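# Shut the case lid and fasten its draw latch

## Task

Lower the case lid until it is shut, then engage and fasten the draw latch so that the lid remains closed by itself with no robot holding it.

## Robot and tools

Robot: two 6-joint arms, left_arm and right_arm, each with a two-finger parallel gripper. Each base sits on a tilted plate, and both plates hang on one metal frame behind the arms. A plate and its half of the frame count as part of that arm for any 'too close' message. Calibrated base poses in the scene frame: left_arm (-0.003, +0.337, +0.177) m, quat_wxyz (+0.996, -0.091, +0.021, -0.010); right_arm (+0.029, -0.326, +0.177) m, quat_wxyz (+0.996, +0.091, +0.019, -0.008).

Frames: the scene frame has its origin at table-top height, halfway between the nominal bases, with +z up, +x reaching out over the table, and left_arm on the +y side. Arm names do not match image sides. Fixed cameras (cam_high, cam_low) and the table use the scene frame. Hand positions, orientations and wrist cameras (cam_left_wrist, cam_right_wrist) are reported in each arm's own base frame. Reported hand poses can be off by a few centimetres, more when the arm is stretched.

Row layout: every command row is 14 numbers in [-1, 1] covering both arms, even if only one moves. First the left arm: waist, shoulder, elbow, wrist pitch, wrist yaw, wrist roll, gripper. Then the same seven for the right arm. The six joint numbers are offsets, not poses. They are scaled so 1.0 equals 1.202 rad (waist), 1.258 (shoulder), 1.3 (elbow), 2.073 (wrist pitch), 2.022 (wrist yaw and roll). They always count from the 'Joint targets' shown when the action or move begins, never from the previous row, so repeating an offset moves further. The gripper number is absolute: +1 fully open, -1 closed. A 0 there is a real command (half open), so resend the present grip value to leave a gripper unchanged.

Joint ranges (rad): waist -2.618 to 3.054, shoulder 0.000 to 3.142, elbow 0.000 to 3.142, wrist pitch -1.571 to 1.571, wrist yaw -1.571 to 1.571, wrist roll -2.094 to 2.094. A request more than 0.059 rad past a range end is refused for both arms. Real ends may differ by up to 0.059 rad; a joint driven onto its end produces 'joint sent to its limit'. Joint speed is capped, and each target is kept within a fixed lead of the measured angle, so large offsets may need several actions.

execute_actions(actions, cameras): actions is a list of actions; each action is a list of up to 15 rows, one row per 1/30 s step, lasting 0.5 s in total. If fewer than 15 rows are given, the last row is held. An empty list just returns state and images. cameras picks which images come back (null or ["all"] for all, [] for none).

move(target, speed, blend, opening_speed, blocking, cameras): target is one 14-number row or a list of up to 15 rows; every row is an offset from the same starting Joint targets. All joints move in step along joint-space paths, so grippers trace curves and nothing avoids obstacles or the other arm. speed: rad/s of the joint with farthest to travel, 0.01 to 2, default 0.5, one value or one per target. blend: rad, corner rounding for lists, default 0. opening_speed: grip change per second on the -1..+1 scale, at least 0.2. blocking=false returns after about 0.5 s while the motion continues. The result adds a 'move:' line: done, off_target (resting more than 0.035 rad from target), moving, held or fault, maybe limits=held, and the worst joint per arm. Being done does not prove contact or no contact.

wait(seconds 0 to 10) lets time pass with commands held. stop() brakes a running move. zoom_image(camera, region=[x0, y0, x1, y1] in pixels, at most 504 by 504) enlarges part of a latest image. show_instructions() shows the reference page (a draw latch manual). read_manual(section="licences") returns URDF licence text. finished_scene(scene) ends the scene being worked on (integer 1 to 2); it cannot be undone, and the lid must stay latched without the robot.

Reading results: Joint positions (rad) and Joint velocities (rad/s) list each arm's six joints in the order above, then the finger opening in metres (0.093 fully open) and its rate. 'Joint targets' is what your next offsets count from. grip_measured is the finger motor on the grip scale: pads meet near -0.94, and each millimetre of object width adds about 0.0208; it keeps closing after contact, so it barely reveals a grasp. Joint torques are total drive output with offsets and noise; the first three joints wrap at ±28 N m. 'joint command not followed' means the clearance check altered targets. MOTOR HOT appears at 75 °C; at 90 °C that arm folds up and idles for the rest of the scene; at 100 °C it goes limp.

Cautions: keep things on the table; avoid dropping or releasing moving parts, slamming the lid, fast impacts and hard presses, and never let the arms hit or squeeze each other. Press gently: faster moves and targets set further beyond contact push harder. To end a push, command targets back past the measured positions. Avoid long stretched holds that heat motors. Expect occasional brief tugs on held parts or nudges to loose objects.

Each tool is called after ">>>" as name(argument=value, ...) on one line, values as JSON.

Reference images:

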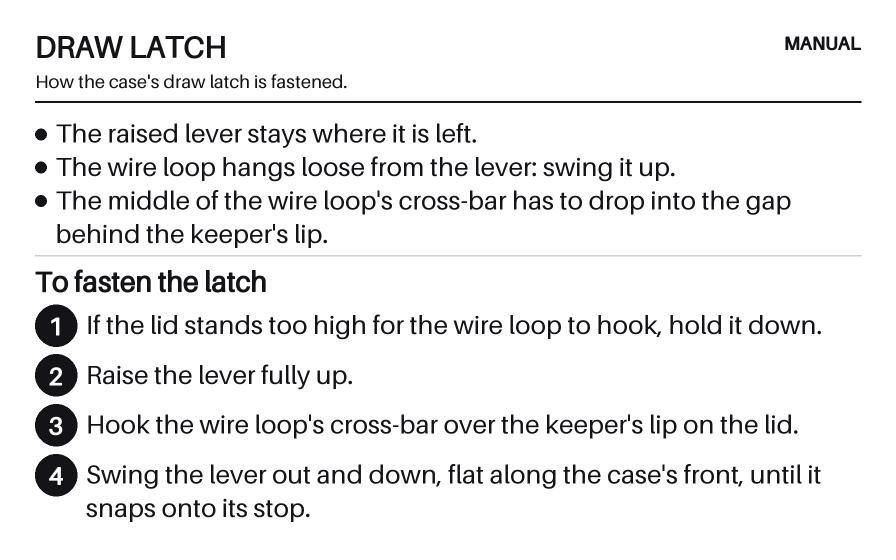

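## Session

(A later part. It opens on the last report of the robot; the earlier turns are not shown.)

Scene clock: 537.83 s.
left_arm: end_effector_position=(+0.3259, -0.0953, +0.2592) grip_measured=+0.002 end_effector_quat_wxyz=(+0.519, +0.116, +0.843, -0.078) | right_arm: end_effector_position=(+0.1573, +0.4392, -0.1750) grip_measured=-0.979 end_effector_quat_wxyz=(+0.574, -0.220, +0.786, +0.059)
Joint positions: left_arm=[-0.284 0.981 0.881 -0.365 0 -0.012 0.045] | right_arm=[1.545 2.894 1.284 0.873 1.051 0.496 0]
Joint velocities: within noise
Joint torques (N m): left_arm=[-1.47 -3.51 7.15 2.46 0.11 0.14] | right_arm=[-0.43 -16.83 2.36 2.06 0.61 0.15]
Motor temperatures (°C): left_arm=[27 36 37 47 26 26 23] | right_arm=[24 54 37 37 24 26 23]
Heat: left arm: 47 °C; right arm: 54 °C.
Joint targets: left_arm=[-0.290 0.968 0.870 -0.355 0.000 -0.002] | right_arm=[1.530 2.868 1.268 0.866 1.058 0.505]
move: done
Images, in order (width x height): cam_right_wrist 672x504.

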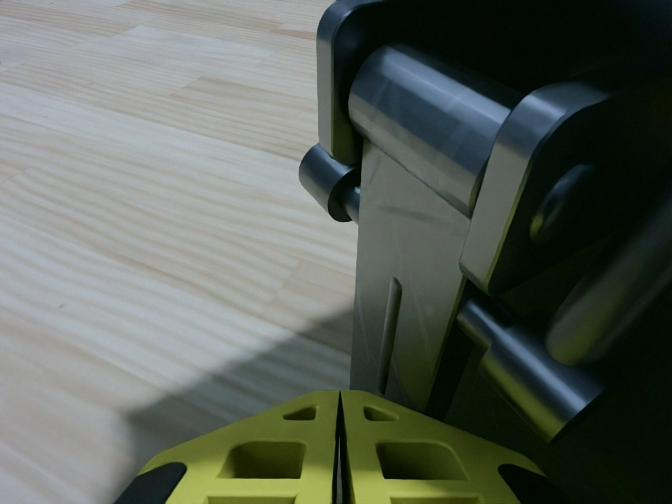

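>>> move(target=[0,0,0,0,0,0,0,-0.025,0,0,0,0,0,-1], cameras=["cam_right_wrist","cam_low"])

Scene clock: 540.37 s.
left_arm: end_effector_position=(+0.3259, -0.0953, +0.2592) grip_measured=+0.002 end_effector_quat_wxyz=(+0.519, +0.116, +0.843, -0.078) | right_arm: end_effector_position=(+0.1615, +0.4395, -0.1749) grip_measured=-0.979 end_effector_quat_wxyz=(+0.573, -0.216, +0.788, +0.062)
Joint positions: left_arm=[-0.284 0.981 0.881 -0.365 0 -0.012 0.045] | right_arm=[1.534 2.894 1.284 0.882 1.041 0.496 0]
Joint velocities: within noise
Joint torques (N m): left_arm=[-1.43 -3.52 7.16 2.46 0.11 0.14] | right_arm=[-1.89 -16.8 2.37 1.95 0.73 0.15]
Motor temperatures (°C): left_arm=[27 36 37 47 26 26 23] | right_arm=[24 55 37 37 24 26 23]
Heat: left arm: 47 °C; right arm: 55 °C.
Joint targets: left_arm=[-0.290 0.968 0.870 -0.355 0.000 -0.002] | right_arm=[1.500 2.868 1.268 0.866 1.058 0.505]
move: done
Images, in order (width x height): cam_low 672x504, cam_right_wrist 672x504.

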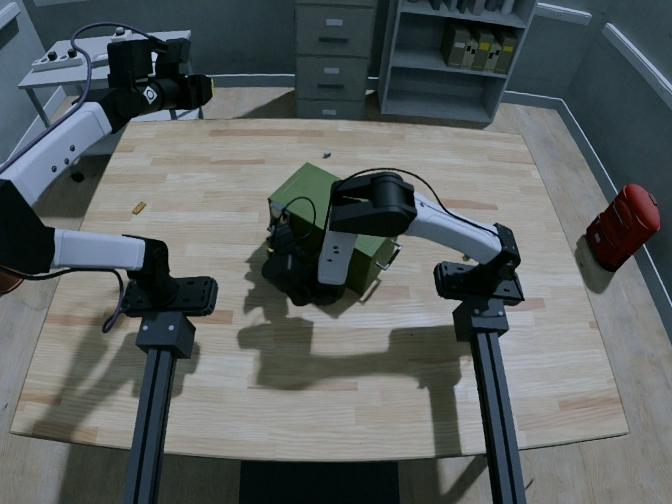

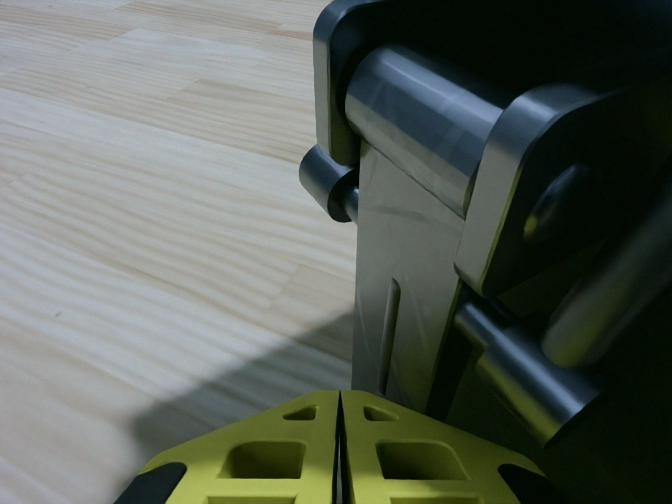

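>>> move(target=[[0,0,0,0,0,0,0,0.12,0,0,0,0,0,-1],[0,0,0,0,0,0,0,0.14,-0.3,0,0,0,0,-1]], blend=0.03, speed=0.7, cameras=["cam_right_wrist","cam_low"])

Scene clock: 543.60 s.
left_arm: end_effector_position=(+0.3259, -0.0953, +0.2592) grip_measured=+0.002 end_effector_quat_wxyz=(+0.519, +0.116, +0.843, -0.078) | right_arm: end_effector_position=(+0.0977, +0.5297, +0.0055) grip_measured=-0.979 end_effector_quat_wxyz=(+0.596, -0.152, +0.750, +0.243)
Joint positions: left_arm=[-0.284 0.981 0.881 -0.365 0 -0.012 0.045] | right_arm=[1.663 2.503 1.272 0.879 1.049 0.496 0]
Joint velocities: within noise
Joint torques (N m): left_arm=[-1.47 -3.52 7.16 2.45 0.11 0.15] | right_arm=[0.88 -15.43 5.22 2.17 0.42 0.13]
Motor temperatures (°C): left_arm=[27 36 37 47 26 26 23] | right_arm=[24 55 37 37 24 26 23]
Heat: left arm: 47 °C; right arm: 55 °C.
Joint targets: left_arm=[-0.290 0.968 0.870 -0.355 0.000 -0.002] | right_arm=[1.668 2.491 1.268 0.867 1.058 0.504]
move: done
Images, in order (width x height): cam_low 672x504, cam_right_wrist 672x504.

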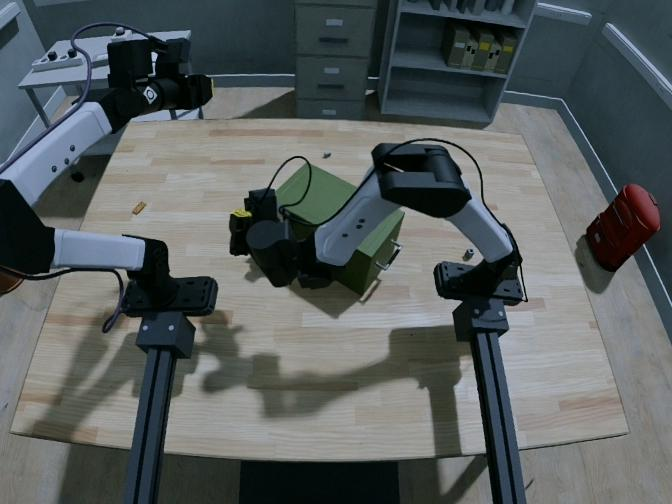

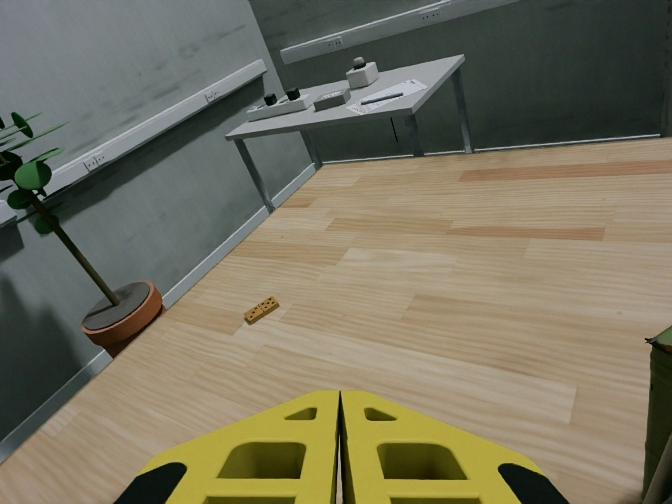

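>>> move(target=[[0,0,0,0,0,0,0,0,-0.272,-0.2,0,0,0,-1],[0,0,0,0,0,0,0,-0.206,-0.272,-0.646,0.110,-0.523,-1.0,0.6]], blend=0.1, speed=1.0, cameras=["cam_right_wrist","cam_low"])

>>> zoom_image(camera="cam_low", region=[220, 140, 420, 300])

>>> zoom_image(camera="cam_right_wrist", region=[120, 0, 560, 330])

Scene clock: 551.90 s.
left_arm: end_effector_position=(+0.3259, -0.0953, +0.2592) grip_measured=+0.002 end_effector_quat_wxyz=(+0.519, +0.116, +0.843, -0.078) | right_arm: end_effector_position=(+0.0572, +0.3823, -0.0583) grip_measured=+0.598 end_effector_quat_wxyz=(-0.456, +0.885, -0.095, +0.024)
Joint positions: left_arm=[-0.284 0.981 0.881 -0.365 0 -0.012 0.045] | right_arm=[1.428 2.153 0.439 1.092 0.012 -1.507 0.074]
Joint velocities: within noise
Joint torques (N m): left_arm=[-1.44 -3.52 7.19 2.45 0.1 0.15] | right_arm=[0.09 -8.98 2.55 2.67 0.01 0.04]
Motor temperatures (°C): left_arm=[27 35 37 47 26 26 23] | right_arm=[24 53 37 37 24 26 23]
Heat: left arm: 47 °C; right arm: 53 °C.
Joint targets: left_arm=[-0.290 0.968 0.870 -0.355 0.000 -0.002] | right_arm=[1.421 2.149 0.428 1.095 0.001 -1.517]
move: done
Images, in order (width x height): cam_low 672x504, cam_right_wrist 672x504.

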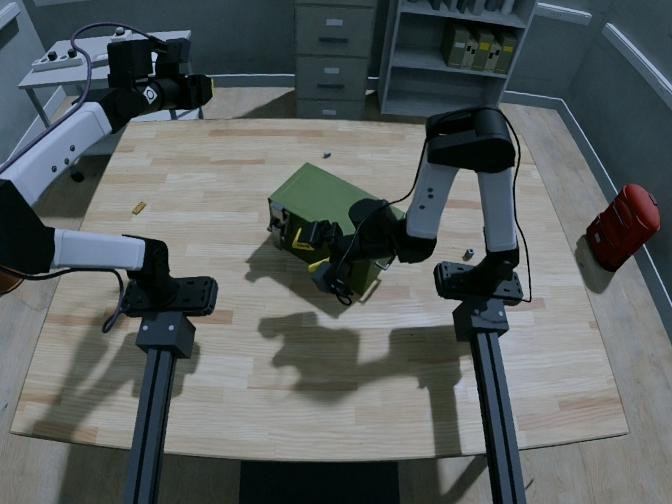

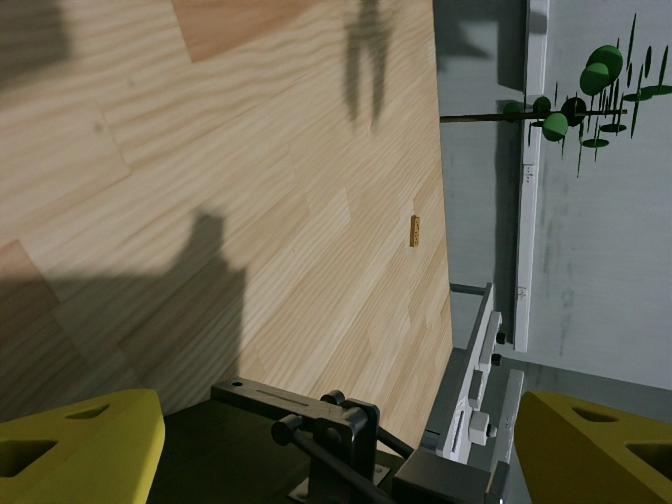

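Scaled by 2.520 from the camera's 672x504 image, which has a finer 960x720 frame.

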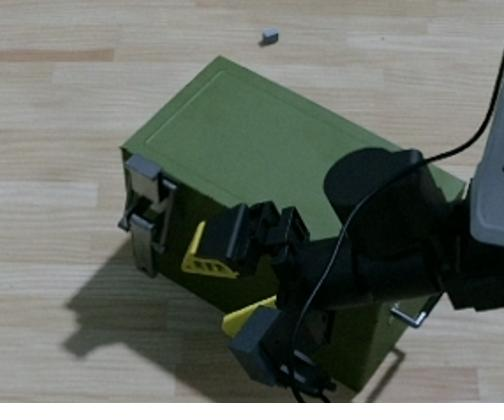

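Scaled by 1.145 from the camera's 672x504 image, which has a finer 960x720 frame.

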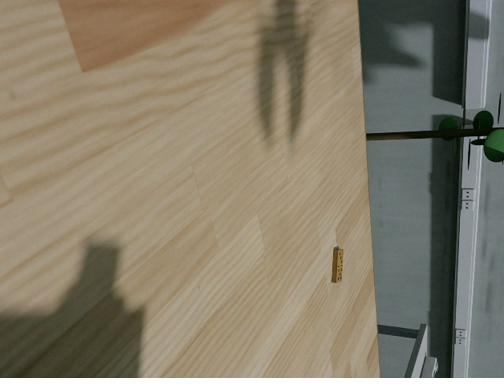

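>>> zoom_image(camera="cam_right_wrist", region=[180, 330, 520, 504])

>>> zoom_image(camera="cam_low", region=[255, 190, 315, 260])

Scaled by 1.482 from the camera's 672x504 image, which has a finer 960x720 frame.

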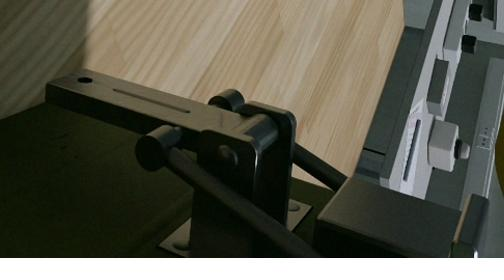

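Scaled by 7.200 from the camera's 672x504 image, which has a finer 960x720 frame.

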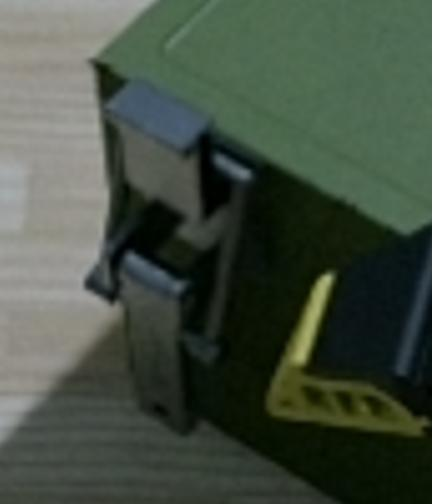

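>>> move(target=[0,0,0,0,0,0,0,0.06,0,0,0,0.13,0,0.6], cameras=["cam_right_wrist","cam_low"])

>>> zoom_image(camera="cam_low", region=[255, 190, 315, 260])

Scene clock: 577.53 s.
left_arm: end_effector_position=(+0.3259, -0.0953, +0.2592) grip_measured=+0.002 end_effector_quat_wxyz=(+0.519, +0.116, +0.843, -0.078) | right_arm: end_effector_position=(+0.0734, +0.3775, -0.0551) grip_measured=+0.598 end_effector_quat_wxyz=(-0.452, +0.876, -0.121, +0.116)
Joint positions: left_arm=[-0.284 0.981 0.881 -0.365 0 -0.012 0.045] | right_arm=[1.488 2.153 0.439 1.092 0.251 -1.508 0.074]
Joint velocities: within noise
Joint torques (N m): left_arm=[-1.46 -3.54 7.16 2.45 0.11 0.15] | right_arm=[0.94 -8.98 2.58 2.67 0.34 0.04]
Motor temperatures (°C): left_arm=[27 35 37 47 26 26 23] | right_arm=[24 48 37 41 24 26 23]
Heat: left arm: 47 °C; right arm: 48 °C.
Joint targets: left_arm=[-0.290 0.968 0.870 -0.355 0.000 -0.002] | right_arm=[1.493 2.149 0.428 1.094 0.264 -1.518]
move: done
Images, in order (width x height): cam_low 672x504, cam_right_wrist 672x504.

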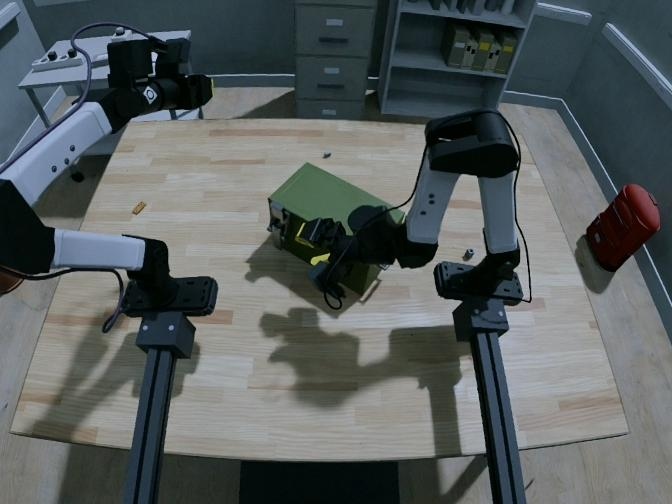

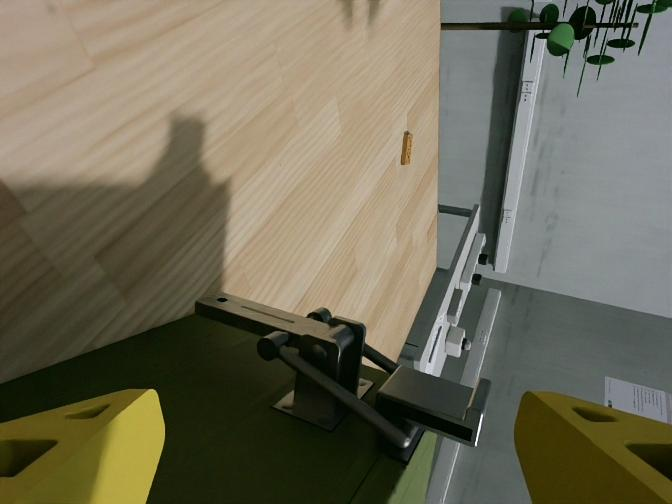

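Scaled by 7.200 from the camera's 672x504 image, which has a finer 960x720 frame.

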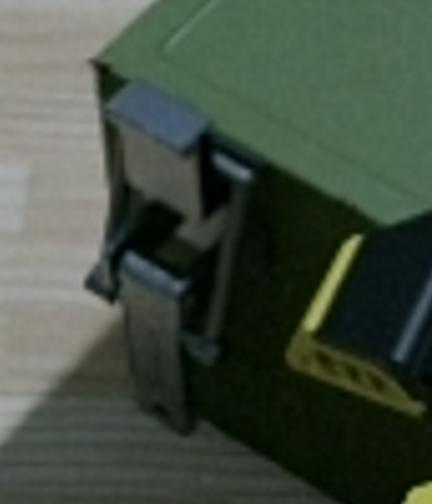

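>>> zoom_image(camera="cam_right_wrist", region=[180, 270, 510, 504])

Scaled by 1.527 from the camera's 672x504 image, which has a finer 960x720 frame.

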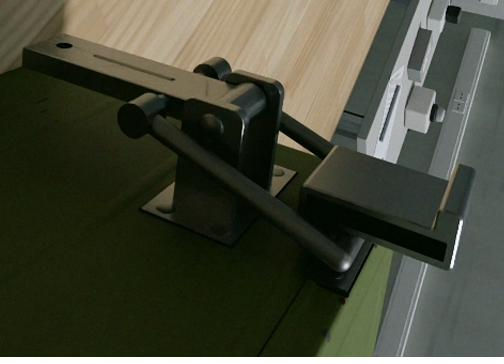

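>>> zoom_image(camera="cam_right_wrist", region=[340, 340, 510, 480])

>>> zoom_image(camera="cam_low", region=[264, 194, 294, 224])

Scaled by 2.965 from the camera's 672x504 image, which has a finer 960x720 frame.

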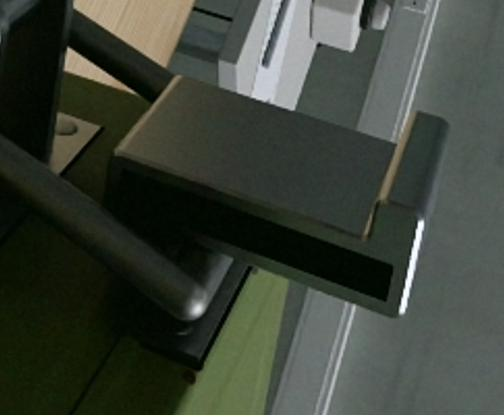

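Scaled by 16.800 from the camera's 672x504 image, which has a finer 960x720 frame.

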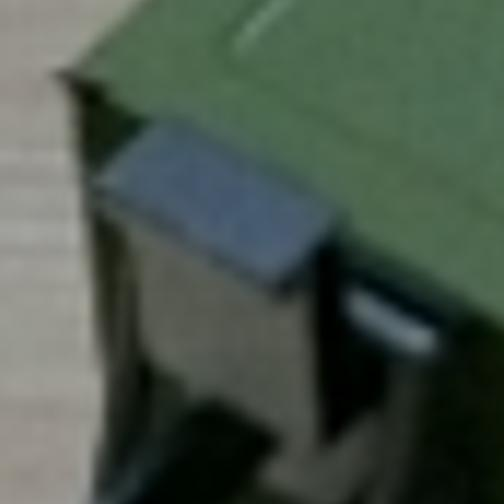

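>>> finished_scene(scene=2)

The scene is finished: the task was done.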